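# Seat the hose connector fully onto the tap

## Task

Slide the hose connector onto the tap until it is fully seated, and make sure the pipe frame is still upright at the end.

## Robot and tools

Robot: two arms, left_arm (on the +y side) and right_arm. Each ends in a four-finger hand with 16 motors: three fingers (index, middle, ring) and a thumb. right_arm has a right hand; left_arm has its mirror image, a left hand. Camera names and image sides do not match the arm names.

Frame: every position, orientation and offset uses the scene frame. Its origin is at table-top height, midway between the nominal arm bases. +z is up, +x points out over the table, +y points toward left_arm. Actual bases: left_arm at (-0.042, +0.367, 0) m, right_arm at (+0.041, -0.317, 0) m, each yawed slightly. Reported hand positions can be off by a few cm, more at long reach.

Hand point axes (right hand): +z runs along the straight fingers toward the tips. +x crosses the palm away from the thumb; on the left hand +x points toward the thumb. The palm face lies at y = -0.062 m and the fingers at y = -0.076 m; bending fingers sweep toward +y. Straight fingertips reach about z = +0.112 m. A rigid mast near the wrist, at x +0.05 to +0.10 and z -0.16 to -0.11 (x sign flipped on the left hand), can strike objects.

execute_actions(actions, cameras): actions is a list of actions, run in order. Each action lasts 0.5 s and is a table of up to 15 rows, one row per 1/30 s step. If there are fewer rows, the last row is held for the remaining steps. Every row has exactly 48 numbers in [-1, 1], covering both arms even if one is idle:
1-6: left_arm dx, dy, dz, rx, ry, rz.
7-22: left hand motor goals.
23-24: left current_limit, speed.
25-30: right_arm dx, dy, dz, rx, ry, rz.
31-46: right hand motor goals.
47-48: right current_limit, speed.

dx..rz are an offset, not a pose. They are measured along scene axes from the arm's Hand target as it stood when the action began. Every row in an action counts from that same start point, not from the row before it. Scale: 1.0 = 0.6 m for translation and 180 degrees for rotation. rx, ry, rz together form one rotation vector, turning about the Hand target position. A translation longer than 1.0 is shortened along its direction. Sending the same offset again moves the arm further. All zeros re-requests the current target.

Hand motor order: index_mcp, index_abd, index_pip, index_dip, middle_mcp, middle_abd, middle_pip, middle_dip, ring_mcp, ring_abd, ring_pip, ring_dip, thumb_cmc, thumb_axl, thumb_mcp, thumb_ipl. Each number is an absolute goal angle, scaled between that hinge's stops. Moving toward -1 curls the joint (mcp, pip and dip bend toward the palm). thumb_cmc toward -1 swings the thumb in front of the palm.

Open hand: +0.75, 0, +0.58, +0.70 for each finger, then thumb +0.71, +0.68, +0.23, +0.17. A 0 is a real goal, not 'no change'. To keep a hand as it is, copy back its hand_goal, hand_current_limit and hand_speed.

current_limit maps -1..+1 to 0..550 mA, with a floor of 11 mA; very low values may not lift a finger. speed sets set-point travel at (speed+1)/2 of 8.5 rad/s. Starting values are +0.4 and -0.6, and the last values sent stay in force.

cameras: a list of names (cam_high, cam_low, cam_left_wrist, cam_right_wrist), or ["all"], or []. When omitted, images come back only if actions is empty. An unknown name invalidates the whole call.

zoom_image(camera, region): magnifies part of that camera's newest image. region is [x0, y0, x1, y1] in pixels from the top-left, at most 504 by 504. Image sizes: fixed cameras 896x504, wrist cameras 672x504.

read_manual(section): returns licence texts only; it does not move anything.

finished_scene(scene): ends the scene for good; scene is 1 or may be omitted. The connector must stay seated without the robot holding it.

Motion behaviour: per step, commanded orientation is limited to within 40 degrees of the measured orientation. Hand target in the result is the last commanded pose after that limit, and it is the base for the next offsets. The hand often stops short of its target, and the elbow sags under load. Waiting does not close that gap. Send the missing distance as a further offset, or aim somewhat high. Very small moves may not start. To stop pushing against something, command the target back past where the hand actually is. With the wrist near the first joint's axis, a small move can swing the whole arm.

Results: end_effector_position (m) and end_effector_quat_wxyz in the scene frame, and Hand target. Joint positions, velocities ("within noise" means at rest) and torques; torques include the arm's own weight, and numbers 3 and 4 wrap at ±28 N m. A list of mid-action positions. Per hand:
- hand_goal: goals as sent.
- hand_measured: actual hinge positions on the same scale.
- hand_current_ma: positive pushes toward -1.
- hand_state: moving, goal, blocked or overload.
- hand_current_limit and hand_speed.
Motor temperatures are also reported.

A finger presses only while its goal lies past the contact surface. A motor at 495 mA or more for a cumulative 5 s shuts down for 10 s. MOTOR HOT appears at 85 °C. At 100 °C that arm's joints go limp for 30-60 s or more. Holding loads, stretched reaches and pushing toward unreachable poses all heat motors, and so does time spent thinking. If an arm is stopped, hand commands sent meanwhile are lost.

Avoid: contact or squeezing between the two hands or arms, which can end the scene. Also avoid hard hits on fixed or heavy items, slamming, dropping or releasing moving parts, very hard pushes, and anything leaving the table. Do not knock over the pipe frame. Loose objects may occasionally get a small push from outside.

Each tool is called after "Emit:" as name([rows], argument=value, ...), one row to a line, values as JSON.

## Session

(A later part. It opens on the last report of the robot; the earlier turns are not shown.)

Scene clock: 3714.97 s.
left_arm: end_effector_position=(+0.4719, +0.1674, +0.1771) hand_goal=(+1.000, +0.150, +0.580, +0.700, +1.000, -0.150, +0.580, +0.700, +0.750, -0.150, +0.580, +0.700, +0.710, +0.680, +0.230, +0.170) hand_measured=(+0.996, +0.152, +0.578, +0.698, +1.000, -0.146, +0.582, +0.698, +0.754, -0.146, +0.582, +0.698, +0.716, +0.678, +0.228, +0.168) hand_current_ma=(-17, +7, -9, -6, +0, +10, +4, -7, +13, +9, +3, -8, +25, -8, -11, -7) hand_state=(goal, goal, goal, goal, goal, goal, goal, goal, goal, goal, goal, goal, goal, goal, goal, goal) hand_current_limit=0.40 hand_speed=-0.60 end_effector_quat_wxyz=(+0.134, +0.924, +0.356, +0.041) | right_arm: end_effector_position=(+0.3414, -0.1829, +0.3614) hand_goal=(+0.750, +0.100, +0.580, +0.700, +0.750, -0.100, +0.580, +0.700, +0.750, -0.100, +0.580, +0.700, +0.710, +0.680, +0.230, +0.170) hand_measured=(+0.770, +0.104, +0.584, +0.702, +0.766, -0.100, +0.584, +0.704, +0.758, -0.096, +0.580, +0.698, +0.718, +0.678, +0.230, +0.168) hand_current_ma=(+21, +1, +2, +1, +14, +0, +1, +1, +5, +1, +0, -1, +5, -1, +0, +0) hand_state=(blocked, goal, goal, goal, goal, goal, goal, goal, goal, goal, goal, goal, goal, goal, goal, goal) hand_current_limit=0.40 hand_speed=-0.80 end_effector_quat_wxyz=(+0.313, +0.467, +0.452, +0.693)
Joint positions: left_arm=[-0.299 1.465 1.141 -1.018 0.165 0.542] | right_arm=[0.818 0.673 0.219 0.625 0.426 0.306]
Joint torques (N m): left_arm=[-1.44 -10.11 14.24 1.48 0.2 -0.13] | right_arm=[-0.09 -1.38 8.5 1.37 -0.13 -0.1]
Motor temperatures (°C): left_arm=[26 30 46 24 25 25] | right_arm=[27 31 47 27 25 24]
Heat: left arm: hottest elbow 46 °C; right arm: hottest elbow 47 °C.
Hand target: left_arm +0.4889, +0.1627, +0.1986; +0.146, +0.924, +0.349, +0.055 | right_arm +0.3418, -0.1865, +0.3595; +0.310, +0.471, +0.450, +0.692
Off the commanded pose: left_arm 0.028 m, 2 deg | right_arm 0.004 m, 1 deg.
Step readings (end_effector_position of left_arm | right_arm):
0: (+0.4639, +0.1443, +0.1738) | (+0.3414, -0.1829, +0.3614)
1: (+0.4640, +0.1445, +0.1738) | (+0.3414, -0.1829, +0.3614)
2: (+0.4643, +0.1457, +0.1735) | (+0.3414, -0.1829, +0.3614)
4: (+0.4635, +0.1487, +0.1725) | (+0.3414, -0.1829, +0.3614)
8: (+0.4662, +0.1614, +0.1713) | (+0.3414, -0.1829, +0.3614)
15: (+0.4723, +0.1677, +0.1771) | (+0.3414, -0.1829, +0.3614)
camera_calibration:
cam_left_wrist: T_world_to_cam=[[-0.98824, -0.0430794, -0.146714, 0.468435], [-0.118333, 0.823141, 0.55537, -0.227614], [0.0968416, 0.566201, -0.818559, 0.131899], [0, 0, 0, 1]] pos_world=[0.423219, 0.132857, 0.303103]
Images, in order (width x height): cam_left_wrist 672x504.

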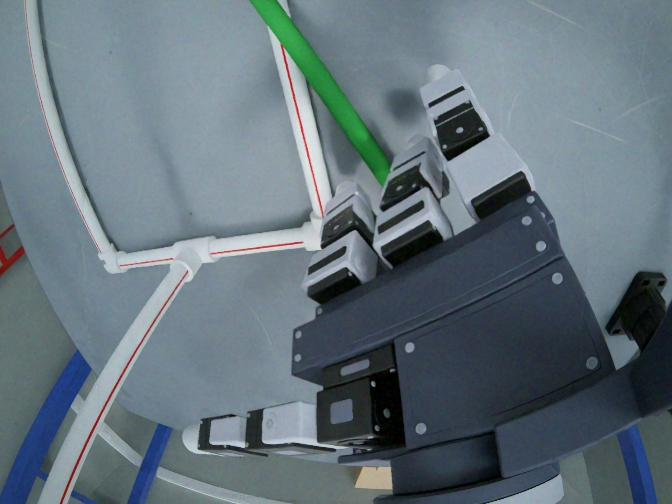

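Emit:
execute_actions([
  [[0.0,0.015,-0.0,0,0,0, 1,0.15,0.58,0.7, 1,-0.15,0.58,0.7, 0.75,-0.15,0.58,0.7, 0.71,0.68,0.23,0.17, 0.4,-0.6, 0,0,0,0,0,0, 0.75,0.1,0.58,0.7, 0.75,-0.1,0.58,0.7, 0.75,-0.1,0.58,0.7, 0.71,0.68,0.23,0.17, 0.4,-0.8]],
  [[0.0,0.0,-0.07,0,0,0, 1,0.15,0.58,0.7, 1,-0.15,0.58,0.7, 0.75,-0.15,0.58,0.7, 0.71,0.68,0.23,0.17, 0.4,-0.6, 0,0,0,0,0,0, 0.75,0.1,0.58,0.7, 0.75,-0.1,0.58,0.7, 0.75,-0.1,0.58,0.7, 0.71,0.68,0.23,0.17, 0.4,-0.8]],
], cameras=["cam_left_wrist","cam_high"])

Scene clock: 3754.70 s.
left_arm: end_effector_position=(+0.4852, +0.1680, +0.1759) hand_goal=(+1.000, +0.150, +0.580, +0.700, +1.000, -0.150, +0.580, +0.700, +0.750, -0.150, +0.580, +0.700, +0.710, +0.680, +0.230, +0.170) hand_measured=(+1.000, +0.138, +0.622, +0.718, +1.000, -0.146, +0.582, +0.698, +0.754, -0.146, +0.582, +0.698, +0.716, +0.678, +0.228, +0.168) hand_current_ma=(+1, -38, +170, +65, -1, +10, +4, -7, +12, +9, +3, -8, +24, -8, -13, -7) hand_state=(goal, goal, blocked, goal, goal, goal, goal, goal, goal, goal, goal, goal, goal, goal, goal, goal) hand_current_limit=0.40 hand_speed=-0.60 end_effector_quat_wxyz=(+0.150, +0.923, +0.349, +0.062) | right_arm: end_effector_position=(+0.3414, -0.1829, +0.3614) hand_goal=(+0.750, +0.100, +0.580, +0.700, +0.750, -0.100, +0.580, +0.700, +0.750, -0.100, +0.580, +0.700, +0.710, +0.680, +0.230, +0.170) hand_measured=(+0.770, +0.104, +0.584, +0.702, +0.766, -0.100, +0.584, +0.704, +0.758, -0.096, +0.580, +0.698, +0.718, +0.678, +0.230, +0.168) hand_current_ma=(+21, +1, +2, +1, +14, +0, +1, +1, +5, +1, +0, -1, +5, -1, +0, +0) hand_state=(blocked, goal, goal, goal, goal, goal, goal, goal, goal, goal, goal, goal, goal, goal, goal, goal) hand_current_limit=0.40 hand_speed=-0.80 end_effector_quat_wxyz=(+0.313, +0.467, +0.452, +0.693)
Joint positions: left_arm=[-0.286 1.477 1.13 -0.944 0.171 0.561] | right_arm=[0.818 0.673 0.219 0.625 0.426 0.306]
Joint torques (N m): left_arm=[-0.79 -8.76 8.32 2.89 0.2 -0.07] | right_arm=[0.15 -0.67 8.55 1.31 -0.12 -0.13]
Motor temperatures (°C): left_arm=[26 30 51 24 25 25] | right_arm=[27 30 47 27 25 24]
Heat: left arm: hottest elbow 51 °C; right arm: hottest elbow 47 °C.
Hand target: left_arm +0.4889, +0.1715, +0.1565; +0.146, +0.924, +0.348, +0.055 | right_arm +0.3418, -0.1865, +0.3595; +0.310, +0.471, +0.450, +0.692
Off the commanded pose: left_arm 0.020 m, 1 deg | right_arm 0.004 m, 1 deg.
Step readings (end_effector_position of left_arm | right_arm):
0: (+0.4719, +0.1673, +0.1769) | (+0.3414, -0.1829, +0.3614)
1: (+0.4719, +0.1673, +0.1769) | (+0.3414, -0.1829, +0.3614)
2: (+0.4718, +0.1671, +0.1770) | (+0.3414, -0.1829, +0.3614)
4: (+0.4719, +0.1677, +0.1771) | (+0.3414, -0.1829, +0.3614)
8: (+0.4720, +0.1696, +0.1770) | (+0.3414, -0.1829, +0.3614)
15: (+0.4725, +0.1717, +0.1769) | (+0.3414, -0.1829, +0.3614)
16: (+0.4725, +0.1717, +0.1769) | (+0.3414, -0.1829, +0.3614)
17: (+0.4731, +0.1715, +0.1769) | (+0.3414, -0.1829, +0.3614)
19: (+0.4777, +0.1702, +0.1769) | (+0.3414, -0.1829, +0.3614)
23: (+0.4834, +0.1685, +0.1756) | (+0.3414, -0.1829, +0.3614)
30: (+0.4851, +0.1681, +0.1758) | (+0.3414, -0.1829, +0.3614)
camera_calibration:
cam_left_wrist: T_world_to_cam=[[-0.979634, -0.0375848, -0.19724, 0.485189], [-0.13991, 0.832362, 0.536283, -0.213558], [0.144019, 0.552957, -0.820669, 0.108893], [0, 0, 0, 1]] pos_world=[0.429747, 0.13578, 0.299591]
Images, in order (width x height): cam_high 896x504, cam_left_wrist 672x504.

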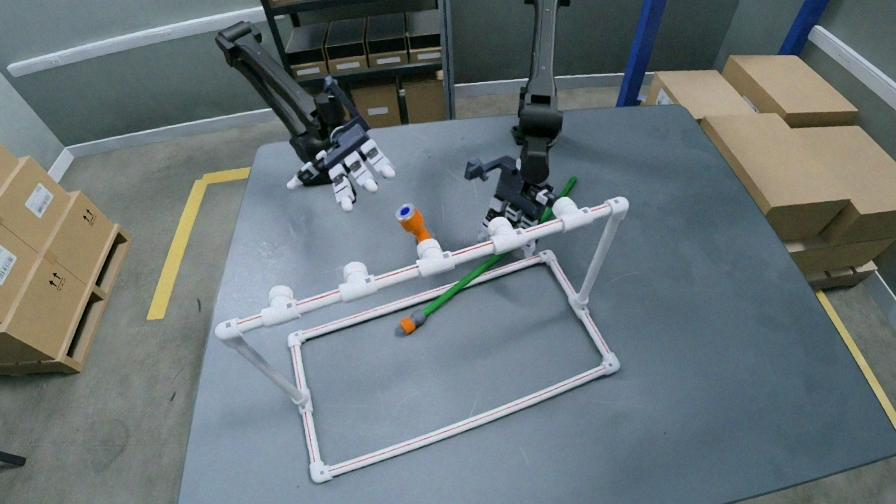

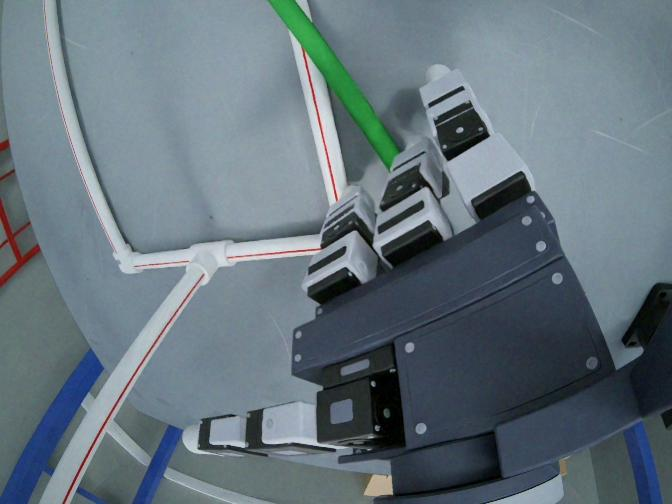

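Emit:
execute_actions([
  [[0.0,0.0,0.085,0,0,0, 1,0.15,0.58,0.7, 1,-0.15,0.58,0.7, 0.75,-0.15,0.58,0.7, 0.71,0.68,0.23,0.17, 0.4,-0.6, 0,0,0,0,0,0, 0.75,0.1,0.58,0.7, 0.75,-0.1,0.58,0.7, 0.75,-0.1,0.58,0.7, 0.71,0.68,0.23,0.17, 0.4,-0.8]],
  [[-0.05,0.06,0,0,0,0, 1,0.15,0.58,0.7, 1,-0.15,0.58,0.7, 0.75,-0.15,0.58,0.7, 0.71,0.68,0.23,0.17, 0.4,-0.6, 0,0,0,0,0,0, 0.75,0.1,0.58,0.7, 0.75,-0.1,0.58,0.7, 0.75,-0.1,0.58,0.7, 0.71,0.68,0.23,0.17, 0.4,-0.8]],
], cameras=["cam_left_wrist"])

Scene clock: 3768.83 s.
left_arm: end_effector_position=(+0.4594, +0.2072, +0.1993) hand_goal=(+1.000, +0.150, +0.580, +0.700, +1.000, -0.150, +0.580, +0.700, +0.750, -0.150, +0.580, +0.700, +0.710, +0.680, +0.230, +0.170) hand_measured=(+1.000, +0.146, +0.582, +0.702, +1.000, -0.146, +0.582, +0.698, +0.754, -0.146, +0.582, +0.698, +0.716, +0.678, +0.228, +0.168) hand_current_ma=(-2, -10, +7, +8, -1, +10, +4, -7, +11, +9, +3, -8, +20, -8, -13, -7) hand_state=(goal, goal, goal, goal, goal, goal, goal, goal, goal, goal, goal, goal, goal, goal, goal, goal) hand_current_limit=0.40 hand_speed=-0.60 end_effector_quat_wxyz=(+0.142, +0.923, +0.354, +0.051) | right_arm: end_effector_position=(+0.3414, -0.1829, +0.3614) hand_goal=(+0.750, +0.100, +0.580, +0.700, +0.750, -0.100, +0.580, +0.700, +0.750, -0.100, +0.580, +0.700, +0.710, +0.680, +0.230, +0.170) hand_measured=(+0.770, +0.104, +0.584, +0.702, +0.766, -0.100, +0.584, +0.704, +0.758, -0.096, +0.580, +0.698, +0.718, +0.678, +0.230, +0.168) hand_current_ma=(+21, +1, +2, +1, +14, +0, +1, +1, +5, +1, +0, -1, +5, -1, +0, +0) hand_state=(blocked, goal, goal, goal, goal, goal, goal, goal, goal, goal, goal, goal, goal, goal, goal, goal) hand_current_limit=0.40 hand_speed=-0.80 end_effector_quat_wxyz=(+0.313, +0.467, +0.452, +0.693)
Joint positions: left_arm=[-0.211 1.383 1.109 -1.057 0.188 0.628] | right_arm=[0.818 0.673 0.219 0.625 0.426 0.306]
Joint torques (N m): left_arm=[-1.44 -10.87 10.25 1.39 0.22 -0.11] | right_arm=[0.44 -1.9 8.68 1.33 -0.11 -0.13]
Heat: left arm: hottest elbow 50 °C; right arm: hottest elbow 47 °C.
Hand target: left_arm +0.4590, +0.2075, +0.2076; +0.146, +0.924, +0.348, +0.055 | right_arm +0.3418, -0.1865, +0.3595; +0.310, +0.471, +0.450, +0.692
Off the commanded pose: left_arm 0.008 m, 1 deg | right_arm 0.004 m, 1 deg.
Step readings (end_effector_position of left_arm | right_arm):
0: (+0.4852, +0.1680, +0.1759) | (+0.3414, -0.1829, +0.3614)
1: (+0.4852, +0.1680, +0.1759) | (+0.3414, -0.1829, +0.3614)
2: (+0.4845, +0.1682, +0.1758) | (+0.3414, -0.1829, +0.3614)
4: (+0.4807, +0.1692, +0.1742) | (+0.3414, -0.1829, +0.3614)
8: (+0.4707, +0.1719, +0.1680) | (+0.3414, -0.1829, +0.3614)
15: (+0.4715, +0.1717, +0.1729) | (+0.3414, -0.1829, +0.3614)
16: (+0.4717, +0.1718, +0.1735) | (+0.3414, -0.1829, +0.3614)
17: (+0.4717, +0.1724, +0.1748) | (+0.3414, -0.1829, +0.3614)
19: (+0.4694, +0.1766, +0.1781) | (+0.3414, -0.1829, +0.3614)
23: (+0.4630, +0.1963, +0.1901) | (+0.3414, -0.1829, +0.3614)
30: (+0.4614, +0.2077, +0.2011) | (+0.3414, -0.1829, +0.3614)
camera_calibration:
cam_left_wrist: T_world_to_cam=[[-0.984375, -0.0435478, -0.170612, 0.464111], [-0.131161, 0.827811, 0.545459, -0.267197], [0.117481, 0.559314, -0.820589, 0.121097], [0, 0, 0, 1]] pos_world=[0.407587, 0.173668, 0.324299]
Images, in order (width x height): cam_left_wrist 672x504.

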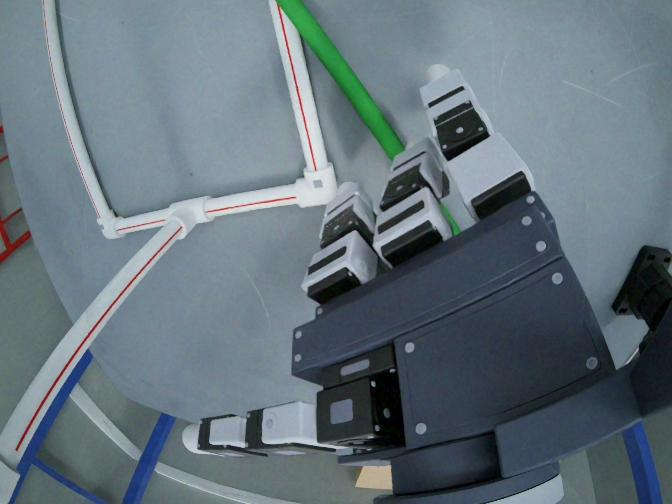

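Emit:
execute_actions([
  [[-0.012,-0.01,-0.05,0,0,0, 1,0.15,0.58,0.7, 1,-0.15,0.58,0.7, 0.75,-0.15,0.58,0.7, 0.71,0.68,0.23,0.17, 0.4,-0.6, 0,0,0,0,0,0, 0.75,0.1,0.58,0.7, 0.75,-0.1,0.58,0.7, 0.75,-0.1,0.58,0.7, 0.71,0.68,0.23,0.17, 0.4,-0.8]],
  [[0,0,-0.035,0,0,0, 1,0.15,0.58,0.7, 1,-0.15,0.58,0.7, 0.75,-0.15,0.58,0.7, 0.71,0.68,0.23,0.17, 0.4,-0.6, 0,0,0,0,0,0, 0.75,0.1,0.58,0.7, 0.75,-0.1,0.58,0.7, 0.75,-0.1,0.58,0.7, 0.71,0.68,0.23,0.17, 0.4,-0.8]],
], cameras=["cam_left_wrist"])

Scene clock: 3797.23 s.
left_arm: end_effector_position=(+0.4487, +0.2074, +0.1588) hand_goal=(+1.000, +0.150, +0.580, +0.700, +1.000, -0.150, +0.580, +0.700, +0.750, -0.150, +0.580, +0.700, +0.710, +0.680, +0.230, +0.170) hand_measured=(+1.000, +0.146, +0.584, +0.702, +1.000, -0.146, +0.582, +0.698, +0.754, -0.146, +0.582, +0.698, +0.716, +0.678, +0.226, +0.168) hand_current_ma=(+0, -10, +15, +9, -1, +10, +4, -7, +11, +9, +3, -8, +19, -8, -13, -7) hand_state=(goal, goal, goal, goal, goal, goal, goal, goal, goal, goal, goal, goal, goal, goal, goal, goal) hand_current_limit=0.40 hand_speed=-0.60 end_effector_quat_wxyz=(+0.144, +0.923, +0.352, +0.054) | right_arm: end_effector_position=(+0.3414, -0.1829, +0.3614) hand_goal=(+0.750, +0.100, +0.580, +0.700, +0.750, -0.100, +0.580, +0.700, +0.750, -0.100, +0.580, +0.700, +0.710, +0.680, +0.230, +0.170) hand_measured=(+0.770, +0.104, +0.584, +0.702, +0.766, -0.100, +0.584, +0.704, +0.758, -0.096, +0.580, +0.698, +0.718, +0.678, +0.230, +0.168) hand_current_ma=(+21, +1, +2, +1, +14, +0, +1, +1, +5, +1, +0, -1, +5, -1, +0, +0) hand_state=(blocked, goal, goal, goal, goal, goal, goal, goal, goal, goal, goal, goal, goal, goal, goal, goal) hand_current_limit=0.40 hand_speed=-0.80 end_effector_quat_wxyz=(+0.313, +0.467, +0.452, +0.693)
Joint positions: left_arm=[-0.215 1.389 1 -0.934 0.188 0.629] | right_arm=[0.818 0.673 0.219 0.625 0.426 0.306]
Joint torques (N m): left_arm=[-2.84 -8.7 9.61 2.33 0.08 -0.24] | right_arm=[0.26 -0.85 8.58 1.35 -0.08 -0.12]
Heat: left arm: hottest elbow 50 °C; right arm: hottest elbow 46 °C.
Hand target: left_arm +0.4517, +0.2016, +0.1567; +0.146, +0.924, +0.349, +0.055 | right_arm +0.3418, -0.1865, +0.3595; +0.310, +0.471, +0.450, +0.692
Off the commanded pose: left_arm 0.007 m, 0 deg | right_arm 0.004 m, 1 deg.
Step readings (end_effector_position of left_arm | right_arm):
0: (+0.4594, +0.2071, +0.1994) | (+0.3414, -0.1829, +0.3614)
1: (+0.4590, +0.2072, +0.1988) | (+0.3414, -0.1829, +0.3614)
2: (+0.4586, +0.2073, +0.1975) | (+0.3414, -0.1829, +0.3614)
4: (+0.4569, +0.2076, +0.1915) | (+0.3414, -0.1829, +0.3614)
8: (+0.4477, +0.2088, +0.1732) | (+0.3414, -0.1829, +0.3614)
15: (+0.4461, +0.2083, +0.1686) | (+0.3414, -0.1829, +0.3614)
16: (+0.4465, +0.2082, +0.1689) | (+0.3414, -0.1829, +0.3614)
17: (+0.4469, +0.2081, +0.1686) | (+0.3414, -0.1829, +0.3614)
19: (+0.4484, +0.2078, +0.1674) | (+0.3414, -0.1829, +0.3614)
23: (+0.4478, +0.2079, +0.1605) | (+0.3414, -0.1829, +0.3614)
30: (+0.4487, +0.2074, +0.1588) | (+0.3414, -0.1829, +0.3614)
camera_calibration:
cam_left_wrist: T_world_to_cam=[[-0.983202, -0.0400514, -0.178072, 0.446589], [-0.13218, 0.829032, 0.543355, -0.246202], [0.125865, 0.557765, -0.8204, 0.0855636], [0, 0, 0, 1]] pos_world=[0.395774, 0.174272, 0.283496]
Images, in order (width x height): cam_left_wrist 672x504.

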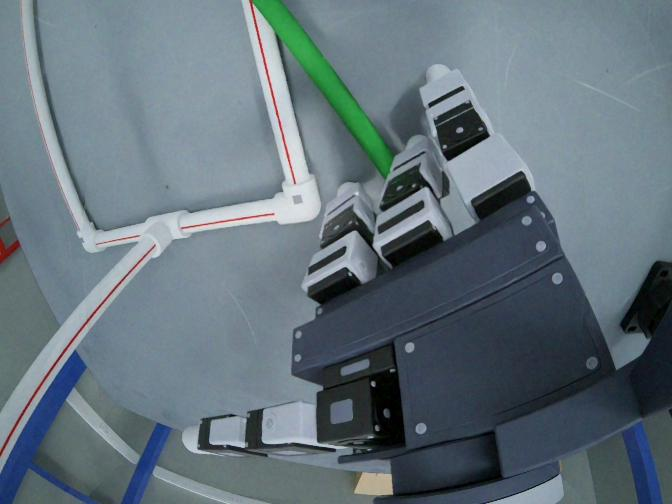

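Emit:
execute_actions([
  [[0,0,-0.0175,0,0,0, 1,0.15,0.58,0.7, 1,-0.15,0.58,0.7, 0.75,-0.15,0.58,0.7, 0.71,0.68,0.23,0.17, 0.4,-0.6, 0,0,0,0,0,0, 0.75,0.1,0.58,0.7, 0.75,-0.1,0.58,0.7, 0.75,-0.1,0.58,0.7, 0.71,0.68,0.23,0.17, 0.4,-0.8]],
  [[0,0,0,0,0,0, 1,-0.3,0.58,0.7, 1,0.3,0.58,0.7, 0.75,-0.15,0.58,0.7, 0.71,0.68,0.23,0.17, 0.65,-0.8, 0,0,0,0,0,0, 0.75,0.1,0.58,0.7, 0.75,-0.1,0.58,0.7, 0.75,-0.1,0.58,0.7, 0.71,0.68,0.23,0.17, 0.4,-0.8]],
  [[0,0,0,0,0,0, 1,-0.3,0.58,0.7, 1,0.3,0.58,0.7, 0.75,-0.15,0.58,0.7, 0.71,0.68,0.23,0.17, 0.65,-0.8, 0,0,0,0,0,0, 0.75,0.1,0.58,0.7, 0.75,-0.1,0.58,0.7, 0.75,-0.1,0.58,0.7, 0.71,0.68,0.23,0.17, 0.4,-0.8]],
], cameras=["cam_left_wrist"])

Scene clock: 3816.27 s.
left_arm: end_effector_position=(+0.4543, +0.2082, +0.1593) hand_goal=(+1.000, -0.300, +0.580, +0.700, +1.000, +0.300, +0.580, +0.700, +0.750, -0.150, +0.580, +0.700, +0.710, +0.680, +0.230, +0.170) hand_measured=(+1.000, -0.014, +0.606, +0.714, +1.000, +0.084, +0.582, +0.700, +0.754, -0.146, +0.582, +0.698, +0.716, +0.678, +0.226, +0.168) hand_current_ma=(+1, +454, +102, +53, +0, -454, +4, -3, +11, +9, +3, -8, +19, -8, -13, -7) hand_state=(goal, blocked, blocked, goal, goal, blocked, goal, goal, goal, goal, goal, goal, goal, goal, goal, goal) hand_current_limit=0.65 hand_speed=-0.80 end_effector_quat_wxyz=(+0.147, +0.922, +0.351, +0.068) | right_arm: end_effector_position=(+0.3414, -0.1829, +0.3614) hand_goal=(+0.750, +0.100, +0.580, +0.700, +0.750, -0.100, +0.580, +0.700, +0.750, -0.100, +0.580, +0.700, +0.710, +0.680, +0.230, +0.170) hand_measured=(+0.770, +0.104, +0.584, +0.702, +0.766, -0.100, +0.584, +0.704, +0.758, -0.096, +0.580, +0.698, +0.718, +0.678, +0.230, +0.168) hand_current_ma=(+21, +1, +2, +1, +14, +0, +1, +1, +5, +1, +0, -1, +5, -1, +0, +0) hand_state=(blocked, goal, goal, goal, goal, goal, goal, goal, goal, goal, goal, goal, goal, goal, goal, goal) hand_current_limit=0.40 hand_speed=-0.80 end_effector_quat_wxyz=(+0.313, +0.467, +0.452, +0.693)
Joint positions: left_arm=[-0.215 1.391 0.993 -0.898 0.177 0.629] | right_arm=[0.818 0.673 0.219 0.625 0.426 0.306]
Joint torques (N m): left_arm=[-2.78 -8 8.61 2.07 0.44 -0.23] | right_arm=[0.5 -1.38 8.73 1.44 -0.08 -0.11]
Heat: left arm: hottest elbow 47 °C; right arm: hottest elbow 46 °C.
Hand target: left_arm +0.4517, +0.2016, +0.1461; +0.146, +0.924, +0.349, +0.055 | right_arm +0.3418, -0.1865, +0.3595; +0.310, +0.471, +0.450, +0.692
Off the commanded pose: left_arm 0.015 m, 2 deg | right_arm 0.004 m, 1 deg.
Step readings (end_effector_position of left_arm | right_arm):
0: (+0.4487, +0.2074, +0.1588) | (+0.3414, -0.1829, +0.3614)
1: (+0.4487, +0.2074, +0.1589) | (+0.3414, -0.1829, +0.3614)
2: (+0.4487, +0.2074, +0.1584) | (+0.3414, -0.1829, +0.3614)
4: (+0.4492, +0.2073, +0.1580) | (+0.3414, -0.1829, +0.3614)
8: (+0.4501, +0.2071, +0.1580) | (+0.3414, -0.1829, +0.3614)
15: (+0.4504, +0.2070, +0.1581) | (+0.3414, -0.1829, +0.3614)
16: (+0.4504, +0.2070, +0.1581) | (+0.3414, -0.1829, +0.3614)
17: (+0.4506, +0.2071, +0.1581) | (+0.3414, -0.1829, +0.3614)
19: (+0.4516, +0.2075, +0.1585) | (+0.3414, -0.1829, +0.3614)
23: (+0.4532, +0.2084, +0.1590) | (+0.3414, -0.1829, +0.3614)
30: (+0.4543, +0.2082, +0.1593) | (+0.3414, -0.1829, +0.3614)
31: (+0.4543, +0.2082, +0.1593) | (+0.3414, -0.1829, +0.3614)
32: (+0.4543, +0.2082, +0.1593) | (+0.3414, -0.1829, +0.3614)
34: (+0.4543, +0.2082, +0.1593) | (+0.3414, -0.1829, +0.3614)
38: (+0.4543, +0.2082, +0.1593) | (+0.3414, -0.1829, +0.3614)
45: (+0.4543, +0.2082, +0.1593) | (+0.3414, -0.1829, +0.3614)
camera_calibration:
cam_left_wrist: T_world_to_cam=[[-0.977348, -0.0418777, -0.207453, 0.454663], [-0.150715, 0.825881, 0.543328, -0.237278], [0.148578, 0.562287, -0.813485, 0.072453], [0, 0, 0, 1]] pos_world=[0.397838, 0.174264, 0.28218]
Images, in order (width x height): cam_left_wrist 672x504.

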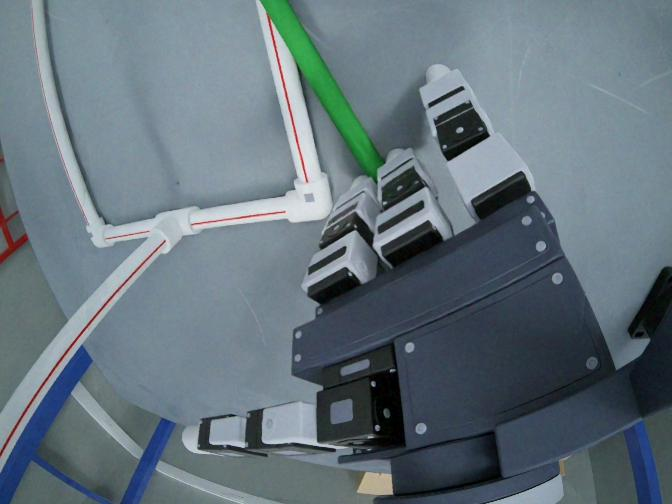

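Emit:
execute_actions([
  [[-0.01,0.0,0.1,0,0,0, 1,-0.3,0.58,0.7, 1,0.3,0.58,0.7, 0.75,-0.15,0.58,0.7, 0.71,0.68,0.23,0.17, 0.65,-0.8, 0,0,0,0,0,0, 0.75,0.1,0.58,0.7, 0.75,-0.1,0.58,0.7, 0.75,-0.1,0.58,0.7, 0.71,0.68,0.23,0.17, 0.4,-0.8]],
  [[-0.02,0.02,0.06,0,0,0, 1,-0.3,0.58,0.7, 1,0.3,0.58,0.7, 0.75,-0.15,0.58,0.7, 0.71,0.68,0.23,0.17, 0.65,-0.8, 0,0,0,0,0,0, 0.75,0.1,0.58,0.7, 0.75,-0.1,0.58,0.7, 0.75,-0.1,0.58,0.7, 0.71,0.68,0.23,0.17, 0.4,-0.8]],
], cameras=["cam_left_wrist","cam_high","cam_low"])

Scene clock: 3867.90 s.
left_arm: end_effector_position=(+0.4177, +0.2126, +0.2092) hand_goal=(+1.000, -0.300, +0.580, +0.700, +1.000, +0.300, +0.580, +0.700, +0.750, -0.150, +0.580, +0.700, +0.710, +0.680, +0.230, +0.170) hand_measured=(+1.000, -0.016, +0.590, +0.704, +0.984, +0.086, +0.570, +0.698, +0.752, -0.146, +0.582, +0.698, +0.716, +0.678, +0.226, +0.168) hand_current_ma=(+0, +454, +33, +14, -67, -454, -38, -8, +10, +9, +3, -8, +19, -8, -13, -7) hand_state=(goal, blocked, goal, goal, goal, blocked, goal, goal, goal, goal, goal, goal, goal, goal, goal, goal) hand_current_limit=0.65 hand_speed=-0.80 end_effector_quat_wxyz=(+0.129, +0.926, +0.353, +0.030) | right_arm: end_effector_position=(+0.3414, -0.1829, +0.3614) hand_goal=(+0.750, +0.100, +0.580, +0.700, +0.750, -0.100, +0.580, +0.700, +0.750, -0.100, +0.580, +0.700, +0.710, +0.680, +0.230, +0.170) hand_measured=(+0.770, +0.104, +0.584, +0.702, +0.766, -0.100, +0.584, +0.704, +0.758, -0.096, +0.580, +0.698, +0.718, +0.678, +0.230, +0.168) hand_current_ma=(+21, +1, +2, +1, +14, +0, +1, +1, +5, +1, +0, -1, +5, -1, +0, +0) hand_state=(blocked, goal, goal, goal, goal, goal, goal, goal, goal, goal, goal, goal, goal, goal, goal, goal) hand_current_limit=0.40 hand_speed=-0.80 end_effector_quat_wxyz=(+0.313, +0.467, +0.452, +0.693)
Joint positions: left_arm=[-0.216 1.291 1.066 -1.156 0.187 0.632] | right_arm=[0.818 0.673 0.219 0.625 0.426 0.306]
Joint torques (N m): left_arm=[-0.97 -9.47 14.64 1.39 0.24 -0.03] | right_arm=[0.32 -1.32 8.65 1.28 -0.08 -0.1]
Motor temperatures (°C): left_arm=[26 30 46 24 25 25] | right_arm=[27 30 46 27 25 24]
Heat: left arm: hottest elbow 46 °C; right arm: hottest elbow 46 °C.
Hand target: left_arm +0.4337, +0.2136, +0.2420; +0.146, +0.924, +0.349, +0.055 | right_arm +0.3418, -0.1865, +0.3595; +0.310, +0.471, +0.450, +0.692
Off the commanded pose: left_arm 0.037 m, 4 deg | right_arm 0.004 m, 1 deg.
Step readings (end_effector_position of left_arm | right_arm):
0: (+0.4543, +0.2082, +0.1593) | (+0.3414, -0.1829, +0.3614)
1: (+0.4542, +0.2082, +0.1593) | (+0.3414, -0.1829, +0.3614)
2: (+0.4530, +0.2084, +0.1585) | (+0.3414, -0.1829, +0.3614)
4: (+0.4479, +0.2084, +0.1591) | (+0.3414, -0.1829, +0.3614)
8: (+0.4326, +0.2097, +0.1591) | (+0.3414, -0.1829, +0.3614)
15: (+0.4300, +0.2100, +0.1691) | (+0.3414, -0.1829, +0.3614)
16: (+0.4300, +0.2100, +0.1697) | (+0.3414, -0.1829, +0.3614)
17: (+0.4291, +0.2102, +0.1707) | (+0.3414, -0.1829, +0.3614)
19: (+0.4245, +0.2110, +0.1741) | (+0.3414, -0.1829, +0.3614)
23: (+0.4169, +0.2122, +0.1902) | (+0.3414, -0.1829, +0.3614)
30: (+0.4186, +0.2122, +0.2098) | (+0.3414, -0.1829, +0.3614)
camera_calibration:
cam_left_wrist: T_world_to_cam=[[-0.99172, -0.0343477, -0.123739, 0.416292], [-0.0983135, 0.822977, 0.559502, -0.298275], [0.0826164, 0.567035, -0.81954, 0.143756], [0, 0, 0, 1]] pos_world=[0.371644, 0.178258, 0.336211]
Images, in order (width x height): cam_high 896x504, cam_low 896x504, cam_left_wrist 672x504.

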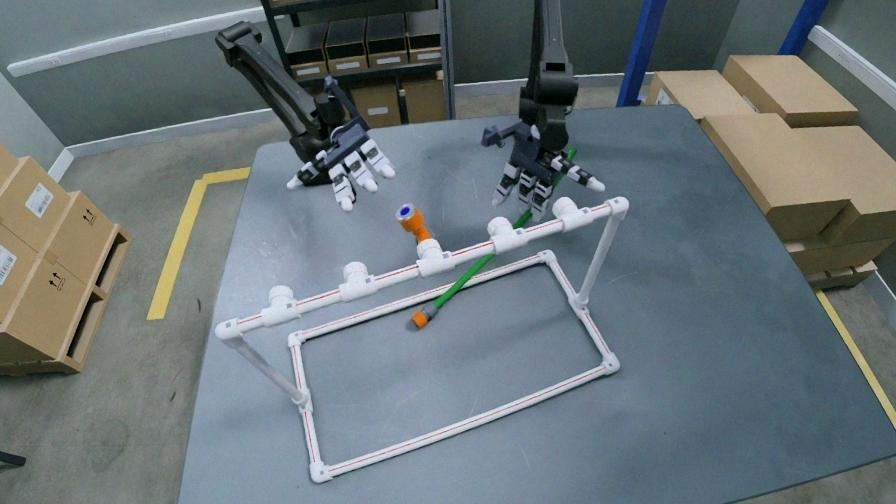

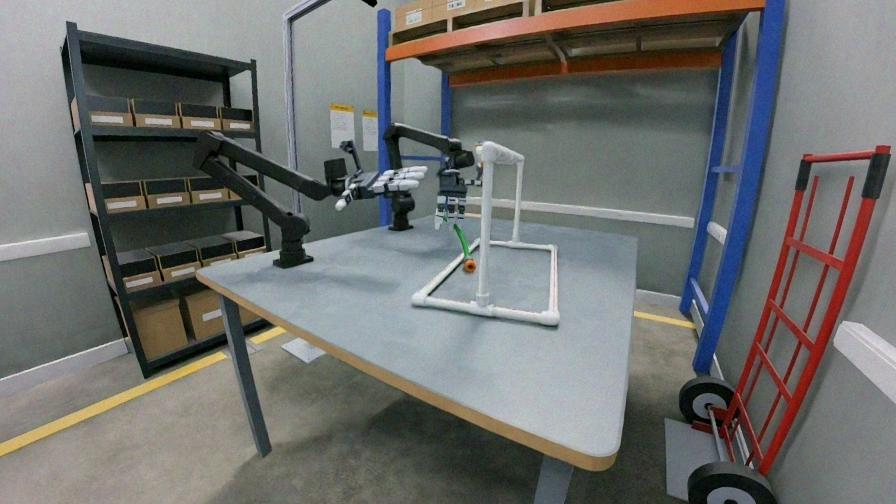

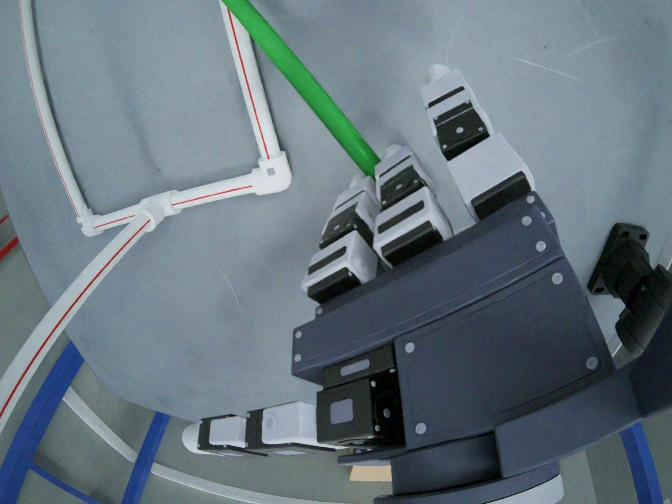

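Emit:
execute_actions([
  [[-0.1,0.03,0.12,0,0,0, 1,-0.3,0.58,0.7, 1,0.3,0.58,0.7, 0.75,-0.15,0.58,0.7, 0.71,0.68,0.23,0.17, 0.65,-0.8, 0,0,0,0,0,0, 0.75,0.1,0.58,0.7, 0.75,-0.1,0.58,0.7, 0.75,-0.1,0.58,0.7, 0.71,0.68,0.23,0.17, 0.4,-0.8]],
  [[-0.03,0.0,0.12,0,0,0, 1,-0.3,0.58,0.7, 1,0.3,0.58,0.7, 0.75,-0.15,0.58,0.7, 0.71,0.68,0.23,0.17, 0.65,-0.8, 0,0,0,0,0,0, 0.75,0.1,0.58,0.7, 0.75,-0.1,0.58,0.7, 0.75,-0.1,0.58,0.7, 0.71,0.68,0.23,0.17, 0.4,-0.8]],
], cameras=["cam_left_wrist","cam_high","cam_low","cam_right_wrist"])

Scene clock: 3881.20 s.
left_arm: end_effector_position=(+0.3482, +0.2326, +0.3573) hand_goal=(+1.000, -0.300, +0.580, +0.700, +1.000, +0.300, +0.580, +0.700, +0.750, -0.150, +0.580, +0.700, +0.710, +0.680, +0.230, +0.170) hand_measured=(+1.000, -0.022, +0.598, +0.708, +0.976, +0.086, +0.564, +0.696, +0.752, -0.146, +0.582, +0.698, +0.714, +0.678, +0.226, +0.168) hand_current_ma=(+0, +454, +66, +28, -101, -454, -62, -16, +5, +9, +3, -8, +14, -8, -14, -7) hand_state=(goal, blocked, goal, goal, blocked, blocked, goal, goal, goal, goal, goal, goal, goal, goal, goal, goal) hand_current_limit=0.65 hand_speed=-0.80 end_effector_quat_wxyz=(+0.133, +0.925, +0.355, +0.034) | right_arm: end_effector_position=(+0.3414, -0.1829, +0.3614) hand_goal=(+0.750, +0.100, +0.580, +0.700, +0.750, -0.100, +0.580, +0.700, +0.750, -0.100, +0.580, +0.700, +0.710, +0.680, +0.230, +0.170) hand_measured=(+0.770, +0.104, +0.584, +0.702, +0.766, -0.100, +0.584, +0.704, +0.758, -0.096, +0.580, +0.698, +0.718, +0.678, +0.230, +0.168) hand_current_ma=(+21, +1, +2, +1, +14, +0, +1, +1, +5, +1, +0, -1, +5, -1, +0, +0) hand_state=(blocked, goal, goal, goal, goal, goal, goal, goal, goal, goal, goal, goal, goal, goal, goal, goal) hand_current_limit=0.40 hand_speed=-0.80 end_effector_quat_wxyz=(+0.313, +0.467, +0.452, +0.693)
Joint positions: left_arm=[-0.195 1.088 1.292 -1.577 0.192 0.648] | right_arm=[0.818 0.673 0.219 0.625 0.426 0.306]
Joint torques (N m): left_arm=[-1.38 -5.66 15.09 1.31 0.21 -0.11] | right_arm=[0.09 -1.03 8.64 1.35 -0.07 -0.12]
Heat: left arm: hottest elbow 48 °C; right arm: hottest elbow 46 °C.
Hand target: left_arm +0.3557, +0.2316, +0.3863; +0.146, +0.924, +0.349, +0.055 | right_arm +0.3418, -0.1865, +0.3595; +0.310, +0.471, +0.450, +0.692
Off the commanded pose: left_arm 0.030 m, 3 deg | right_arm 0.004 m, 1 deg.
Step readings (end_effector_position of left_arm | right_arm):
0: (+0.4177, +0.2126, +0.2092) | (+0.3414, -0.1829, +0.3614)
1: (+0.4172, +0.2127, +0.2092) | (+0.3414, -0.1829, +0.3614)
2: (+0.4146, +0.2132, +0.2101) | (+0.3414, -0.1829, +0.3614)
4: (+0.4014, +0.2163, +0.2151) | (+0.3414, -0.1829, +0.3614)
8: (+0.3740, +0.2240, +0.2483) | (+0.3414, -0.1829, +0.3614)
15: (+0.3639, +0.2296, +0.2928) | (+0.3414, -0.1829, +0.3614)
16: (+0.3637, +0.2299, +0.2934) | (+0.3414, -0.1829, +0.3614)
17: (+0.3616, +0.2302, +0.2942) | (+0.3414, -0.1829, +0.3614)
19: (+0.3543, +0.2315, +0.2994) | (+0.3414, -0.1829, +0.3614)
23: (+0.3510, +0.2321, +0.3296) | (+0.3414, -0.1829, +0.3614)
30: (+0.3502, +0.2322, +0.3585) | (+0.3414, -0.1829, +0.3614)
camera_calibration:
cam_left_wrist: T_world_to_cam=[[-0.990259, -0.0389768, -0.133672, 0.370535], [-0.107423, 0.82465, 0.555349, -0.400117], [0.0885869, 0.564299, -0.820804, 0.258618], [0, 0, 0, 1]] pos_world=[0.301034, 0.198461, 0.484009]
cam_right_wrist: T_world_to_cam=[[0.21254, -0.92442, 0.316662, -0.329763], [-0.499279, -0.381308, -0.778026, 0.336524], [0.839969, 0.00725867, -0.542587, 0.0409132], [0, 0, 0, 1]] pos_world=[0.203741, -0.176817, 0.388447]

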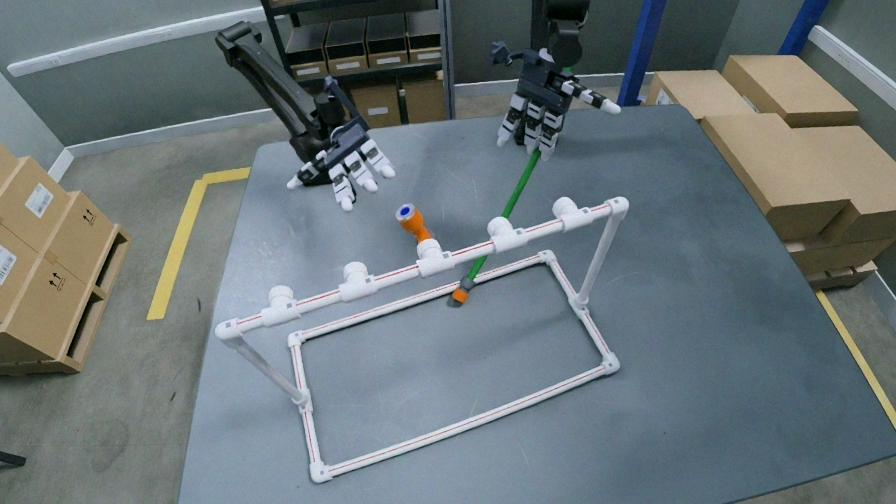

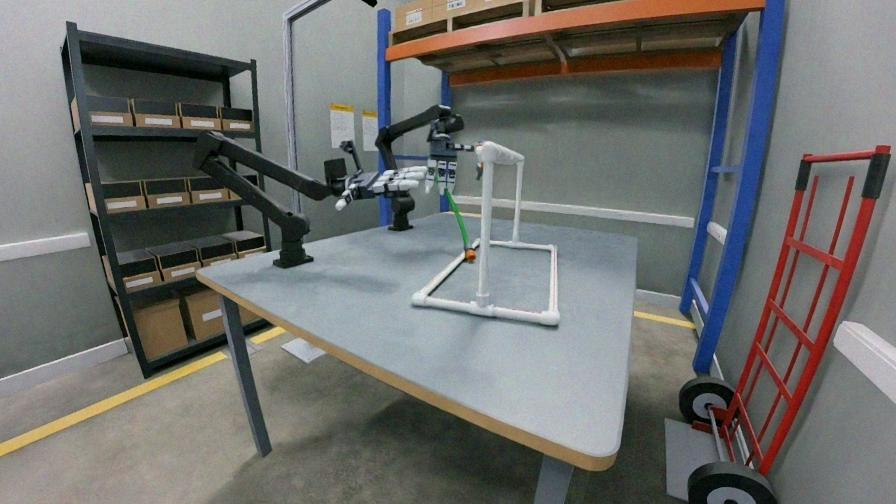

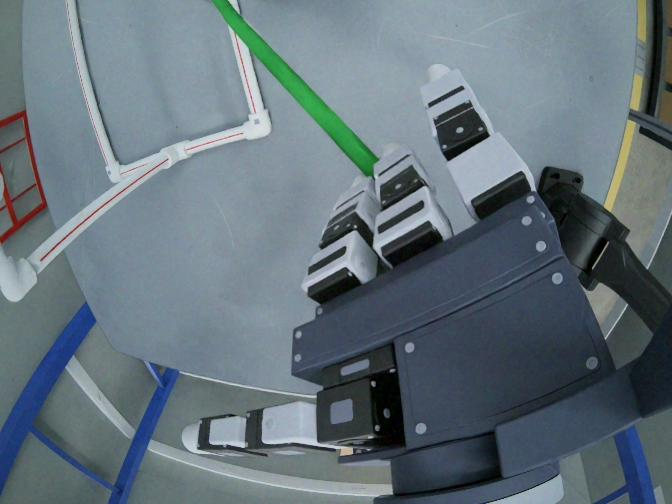

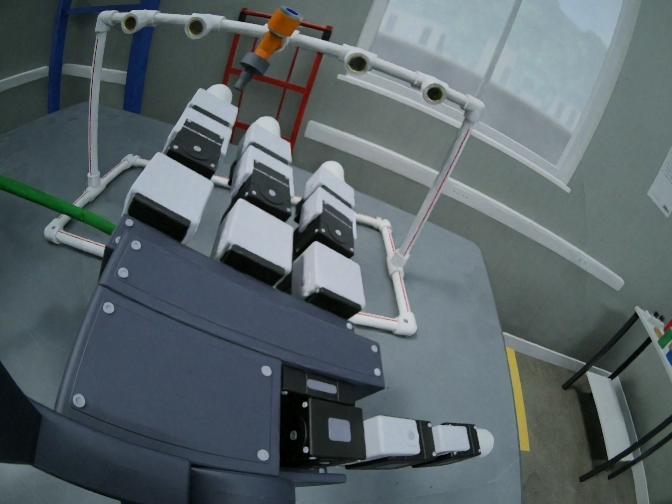

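Emit:
execute_actions([
  [[-0.02,0.0,0.2,0,0,0, 1,-0.3,0.58,0.7, 1,0.3,0.58,0.7, 0.75,-0.15,0.58,0.7, 0.71,0.68,0.23,0.17, 0.65,-0.8, 0,0,0,0,0,0, 0.75,0.1,0.58,0.7, 0.75,-0.1,0.58,0.7, 0.75,-0.1,0.58,0.7, 0.71,0.68,0.23,0.17, 0.4,-0.8]],
  [[-0.11,-0.03,0.0,0,0,-0.063, 1,-0.3,0.58,0.7, 1,0.3,0.58,0.7, 0.75,-0.15,0.58,0.7, 0.71,0.68,0.23,0.17, 0.65,-0.8, 0,0,0,0,0,0, 0.75,0.1,0.58,0.7, 0.75,-0.1,0.58,0.7, 0.75,-0.1,0.58,0.7, 0.71,0.68,0.23,0.17, 0.4,-0.8]],
], cameras=["cam_left_wrist","cam_high","cam_low","cam_right_wrist"])

Scene clock: 4013.33 s.
left_arm: end_effector_position=(+0.2821, +0.2182, +0.4990) hand_goal=(+1.000, -0.300, +0.580, +0.700, +1.000, +0.300, +0.580, +0.700, +0.750, -0.150, +0.580, +0.700, +0.710, +0.680, +0.230, +0.170) hand_measured=(+1.000, -0.022, +0.606, +0.714, +0.982, +0.086, +0.570, +0.698, +0.752, -0.146, +0.582, +0.698, +0.714, +0.678, +0.226, +0.168) hand_current_ma=(+0, +454, +99, +49, -75, -454, -34, -7, +5, +9, +3, -8, +14, -8, -16, -7) hand_state=(goal, blocked, blocked, goal, goal, blocked, goal, goal, goal, goal, goal, goal, goal, goal, goal, goal) hand_current_limit=0.65 hand_speed=-0.80 end_effector_quat_wxyz=(+0.207, +0.930, +0.278, +0.126) | right_arm: end_effector_position=(+0.3414, -0.1829, +0.3614) hand_goal=(+0.750, +0.100, +0.580, +0.700, +0.750, -0.100, +0.580, +0.700, +0.750, -0.100, +0.580, +0.700, +0.710, +0.680, +0.230, +0.170) hand_measured=(+0.770, +0.104, +0.584, +0.702, +0.766, -0.100, +0.584, +0.704, +0.758, -0.096, +0.580, +0.698, +0.718, +0.678, +0.230, +0.168) hand_current_ma=(+21, +1, +2, +1, +14, +0, +1, +1, +5, +1, +0, -1, +5, -1, +0, +0) hand_state=(blocked, goal, goal, goal, goal, goal, goal, goal, goal, goal, goal, goal, goal, goal, goal, goal) hand_current_limit=0.40 hand_speed=-0.80 end_effector_quat_wxyz=(+0.313, +0.467, +0.452, +0.693)
Joint positions: left_arm=[-0.227 0.943 1.498 -1.697 0.24 0.734] | right_arm=[0.818 0.673 0.219 0.625 0.426 0.306]
Joint torques (N m): left_arm=[-2.73 -3.31 10.3 1.98 0.31 -0.05] | right_arm=[0.5 -1.03 8.77 1.4 -0.1 -0.1]
Motor temperatures (°C): left_arm=[25 30 54 24 25 25] | right_arm=[27 30 46 27 25 24]
Heat: left arm: hottest elbow 54 °C; right arm: hottest elbow 46 °C.
Hand target: left_arm +0.2778, +0.2135, +0.5060; +0.151, +0.954, +0.256, +0.040 | right_arm +0.3418, -0.1865, +0.3595; +0.310, +0.471, +0.450, +0.692
Off the commanded pose: left_arm 0.009 m, 12 deg | right_arm 0.004 m, 1 deg.
joint sent to its limit (left arm) — joint 4 (wrist pitch), lower limit. The joint targets are off in orientation, not in position.
Step readings (end_effector_position of left_arm | right_arm):
0: (+0.3481, +0.2326, +0.3573) | (+0.3414, -0.1829, +0.3614)
1: (+0.3481, +0.2326, +0.3577) | (+0.3414, -0.1829, +0.3614)
2: (+0.3471, +0.2327, +0.3608) | (+0.3414, -0.1829, +0.3614)
4: (+0.3439, +0.2329, +0.3764) | (+0.3414, -0.1829, +0.3614)
8: (+0.3431, +0.2330, +0.4369) | (+0.3414, -0.1829, +0.3614)
15: (+0.3364, +0.2349, +0.4876) | (+0.3414, -0.1829, +0.3614)
16: (+0.3367, +0.2348, +0.4870) | (+0.3414, -0.1829, +0.3614)
17: (+0.3361, +0.2335, +0.4869) | (+0.3414, -0.1829, +0.3614)
19: (+0.3306, +0.2287, +0.4849) | (+0.3414, -0.1829, +0.3614)
23: (+0.3074, +0.2215, +0.4834) | (+0.3414, -0.1829, +0.3614)
30: (+0.2829, +0.2191, +0.5001) | (+0.3414, -0.1829, +0.3614)
camera_calibration:
cam_left_wrist: T_world_to_cam=[[-0.927213, 0.0669568, -0.368501, 0.399716], [-0.124224, 0.873217, 0.471233, -0.437959], [0.353334, 0.48271, -0.80134, 0.322252], [0, 0, 0, 1]] pos_world=[0.202354, 0.200115, 0.611911]
cam_right_wrist: T_world_to_cam=[[0.21254, -0.92442, 0.316662, -0.329763], [-0.499279, -0.381308, -0.778026, 0.336524], [0.839969, 0.00725867, -0.542587, 0.0409132], [0, 0, 0, 1]] pos_world=[0.203741, -0.176817, 0.388447]

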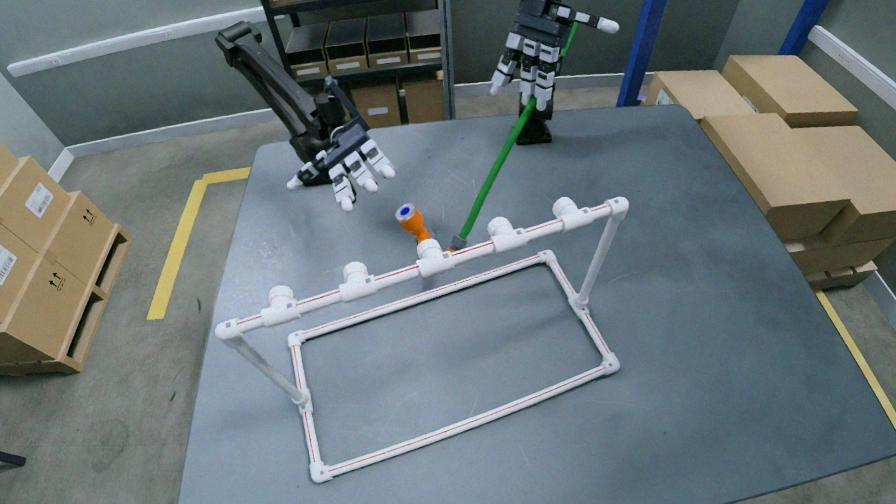

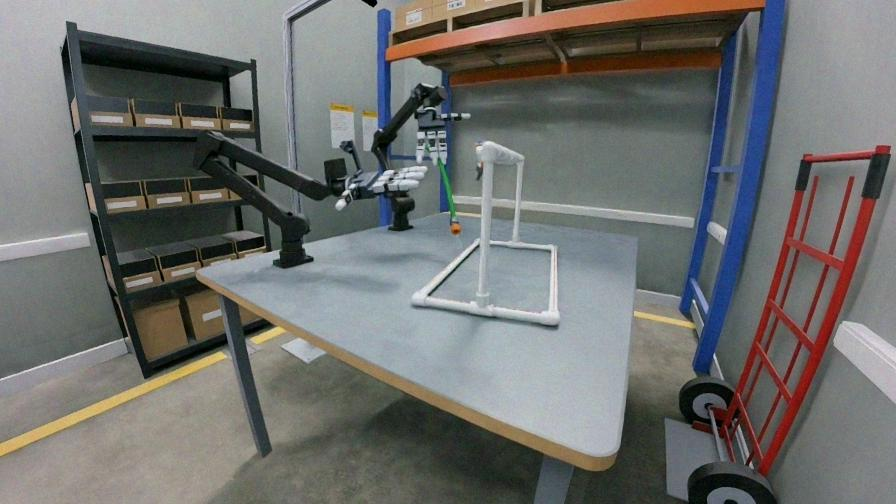

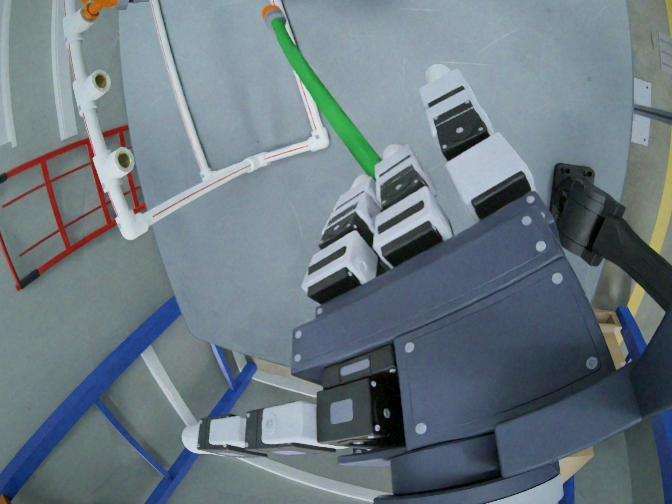

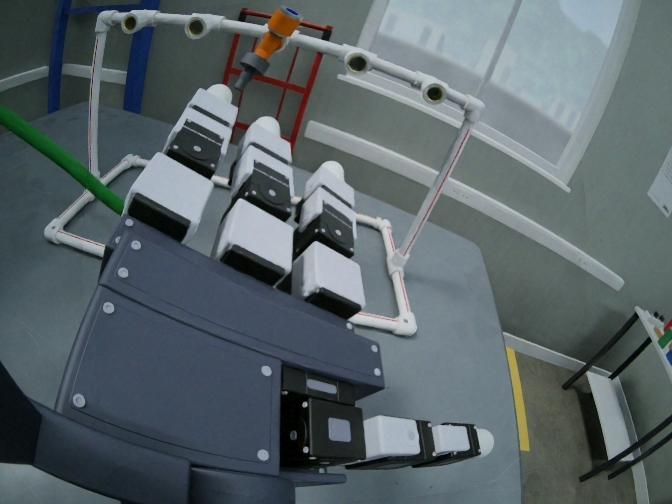

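Emit:
execute_actions([
  [[-0.02,-0.07,-0.1,0,0,0, 1,-0.3,0.58,0.7, 1,0.3,0.58,0.7, 0.75,-0.15,0.58,0.7, 0.71,0.68,0.23,0.17, 0.65,-0.8, 0,0,0,0,0,0, 0.75,0.1,0.58,0.7, 0.75,-0.1,0.58,0.7, 0.75,-0.1,0.58,0.7, 0.71,0.68,0.23,0.17, 0.4,-0.8]],
  [[0.0,0.0,-0.15,0,0,0.0, 1,-0.3,0.58,0.7, 1,0.3,0.58,0.7, 0.75,-0.15,0.58,0.7, 0.71,0.68,0.23,0.17, 0.65,-0.8, 0,0,0,0,0,0, 0.75,0.1,0.58,0.7, 0.75,-0.1,0.58,0.7, 0.75,-0.1,0.58,0.7, 0.71,0.68,0.23,0.17, 0.4,-0.8]],
], cameras=["cam_left_wrist","cam_high","cam_low"])

Scene clock: 4052.17 s.
left_arm: end_effector_position=(+0.2630, +0.1734, +0.3394) hand_goal=(+1.000, -0.300, +0.580, +0.700, +1.000, +0.300, +0.580, +0.700, +0.750, -0.150, +0.580, +0.700, +0.710, +0.680, +0.230, +0.170) hand_measured=(+1.000, -0.022, +0.602, +0.712, +0.980, +0.086, +0.566, +0.694, +0.752, -0.148, +0.582, +0.698, +0.714, +0.678, +0.226, +0.168) hand_current_ma=(+1, +454, +88, +42, -85, -454, -54, -17, +6, +7, +3, -8, +14, -8, -16, -7) hand_state=(goal, blocked, blocked, goal, blocked, blocked, goal, goal, goal, goal, goal, goal, goal, goal, goal, goal) hand_current_limit=0.65 hand_speed=-0.80 end_effector_quat_wxyz=(+0.137, +0.957, +0.256, +0.022) | right_arm: end_effector_position=(+0.3414, -0.1829, +0.3614) hand_goal=(+0.750, +0.100, +0.580, +0.700, +0.750, -0.100, +0.580, +0.700, +0.750, -0.100, +0.580, +0.700, +0.710, +0.680, +0.230, +0.170) hand_measured=(+0.770, +0.104, +0.584, +0.702, +0.766, -0.100, +0.584, +0.704, +0.758, -0.096, +0.580, +0.698, +0.718, +0.678, +0.230, +0.168) hand_current_ma=(+21, +1, +2, +1, +14, +0, +1, +1, +5, +1, +0, -1, +5, -1, +0, +0) hand_state=(blocked, goal, goal, goal, goal, goal, goal, goal, goal, goal, goal, goal, goal, goal, goal, goal) hand_current_limit=0.40 hand_speed=-0.80 end_effector_quat_wxyz=(+0.313, +0.467, +0.452, +0.693)
Joint positions: left_arm=[-0.408 0.941 1.151 -1.578 0.191 0.644] | right_arm=[0.818 0.673 0.219 0.625 0.426 0.306]
Joint torques (N m): left_arm=[-2.2 -4.95 11.64 2.24 0.07 -0.27] | right_arm=[0.44 -1.2 8.68 1.31 -0.11 -0.13]
Heat: left arm: hottest elbow 52 °C; right arm: hottest elbow 45 °C.
Hand target: left_arm +0.2658, +0.1714, +0.3561; +0.151, +0.954, +0.255, +0.040 | right_arm +0.3418, -0.1865, +0.3595; +0.310, +0.471, +0.450, +0.692
Off the commanded pose: left_arm 0.017 m, 3 deg | right_arm 0.004 m, 1 deg.
Step readings (end_effector_position of left_arm | right_arm):
0: (+0.2820, +0.2181, +0.4990) | (+0.3414, -0.1829, +0.3614)
1: (+0.2819, +0.2179, +0.4986) | (+0.3414, -0.1829, +0.3614)
2: (+0.2813, +0.2163, +0.4955) | (+0.3414, -0.1829, +0.3614)
4: (+0.2773, +0.2080, +0.4824) | (+0.3414, -0.1829, +0.3614)
8: (+0.2647, +0.1798, +0.4490) | (+0.3414, -0.1829, +0.3614)
15: (+0.2667, +0.1712, +0.4349) | (+0.3414, -0.1829, +0.3614)
16: (+0.2668, +0.1714, +0.4343) | (+0.3414, -0.1829, +0.3614)
17: (+0.2671, +0.1713, +0.4304) | (+0.3414, -0.1829, +0.3614)
19: (+0.2661, +0.1717, +0.4122) | (+0.3414, -0.1829, +0.3614)
23: (+0.2601, +0.1745, +0.3565) | (+0.3414, -0.1829, +0.3614)
30: (+0.2620, +0.1737, +0.3389) | (+0.3414, -0.1829, +0.3614)
camera_calibration:
cam_left_wrist: T_world_to_cam=[[-0.976308, 0.166807, -0.137836, 0.243453], [0.063456, 0.829688, 0.554609, -0.396086], [0.206873, 0.532723, -0.820615, 0.259169], [0, 0, 0, 1]] pos_world=[0.209204, 0.149953, 0.465908]
Images, in order (width x height): cam_high 896x504, cam_low 896x504, cam_left_wrist 672x504.

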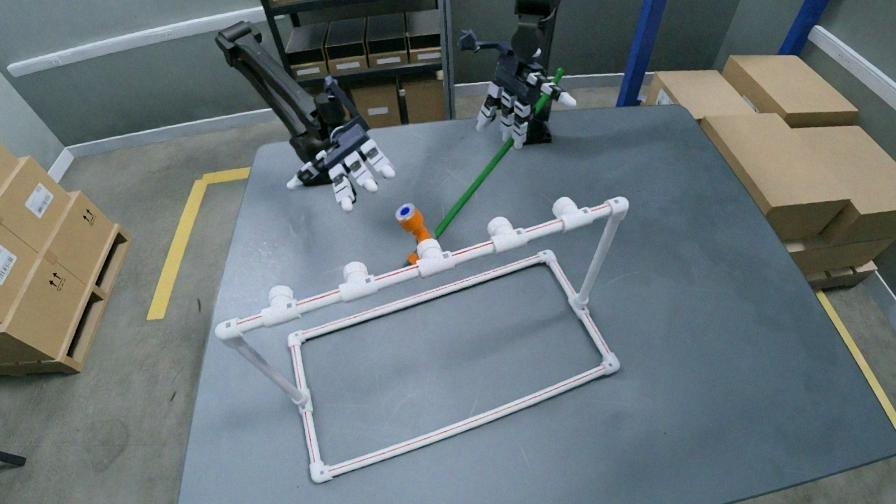

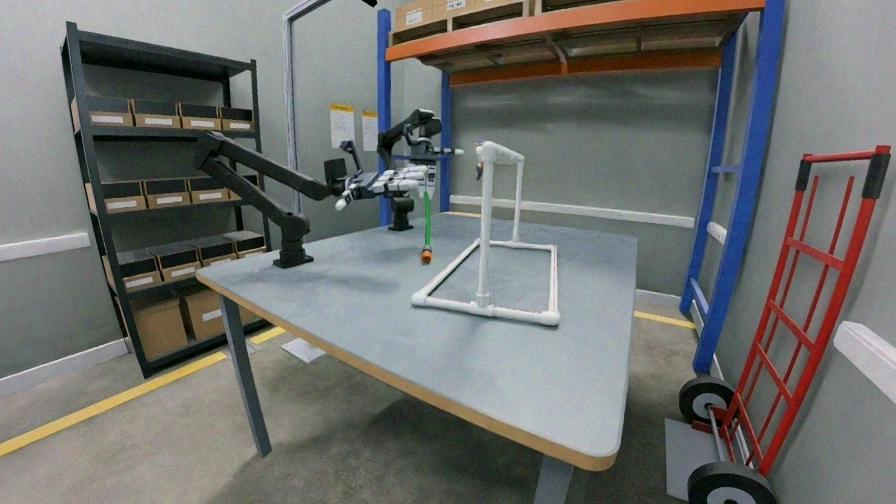

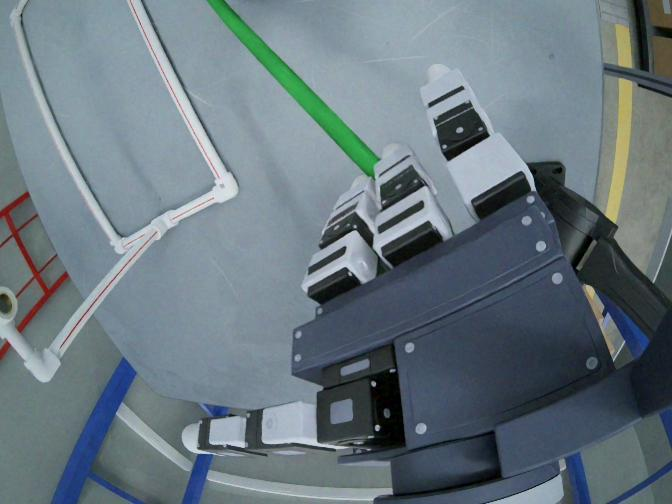

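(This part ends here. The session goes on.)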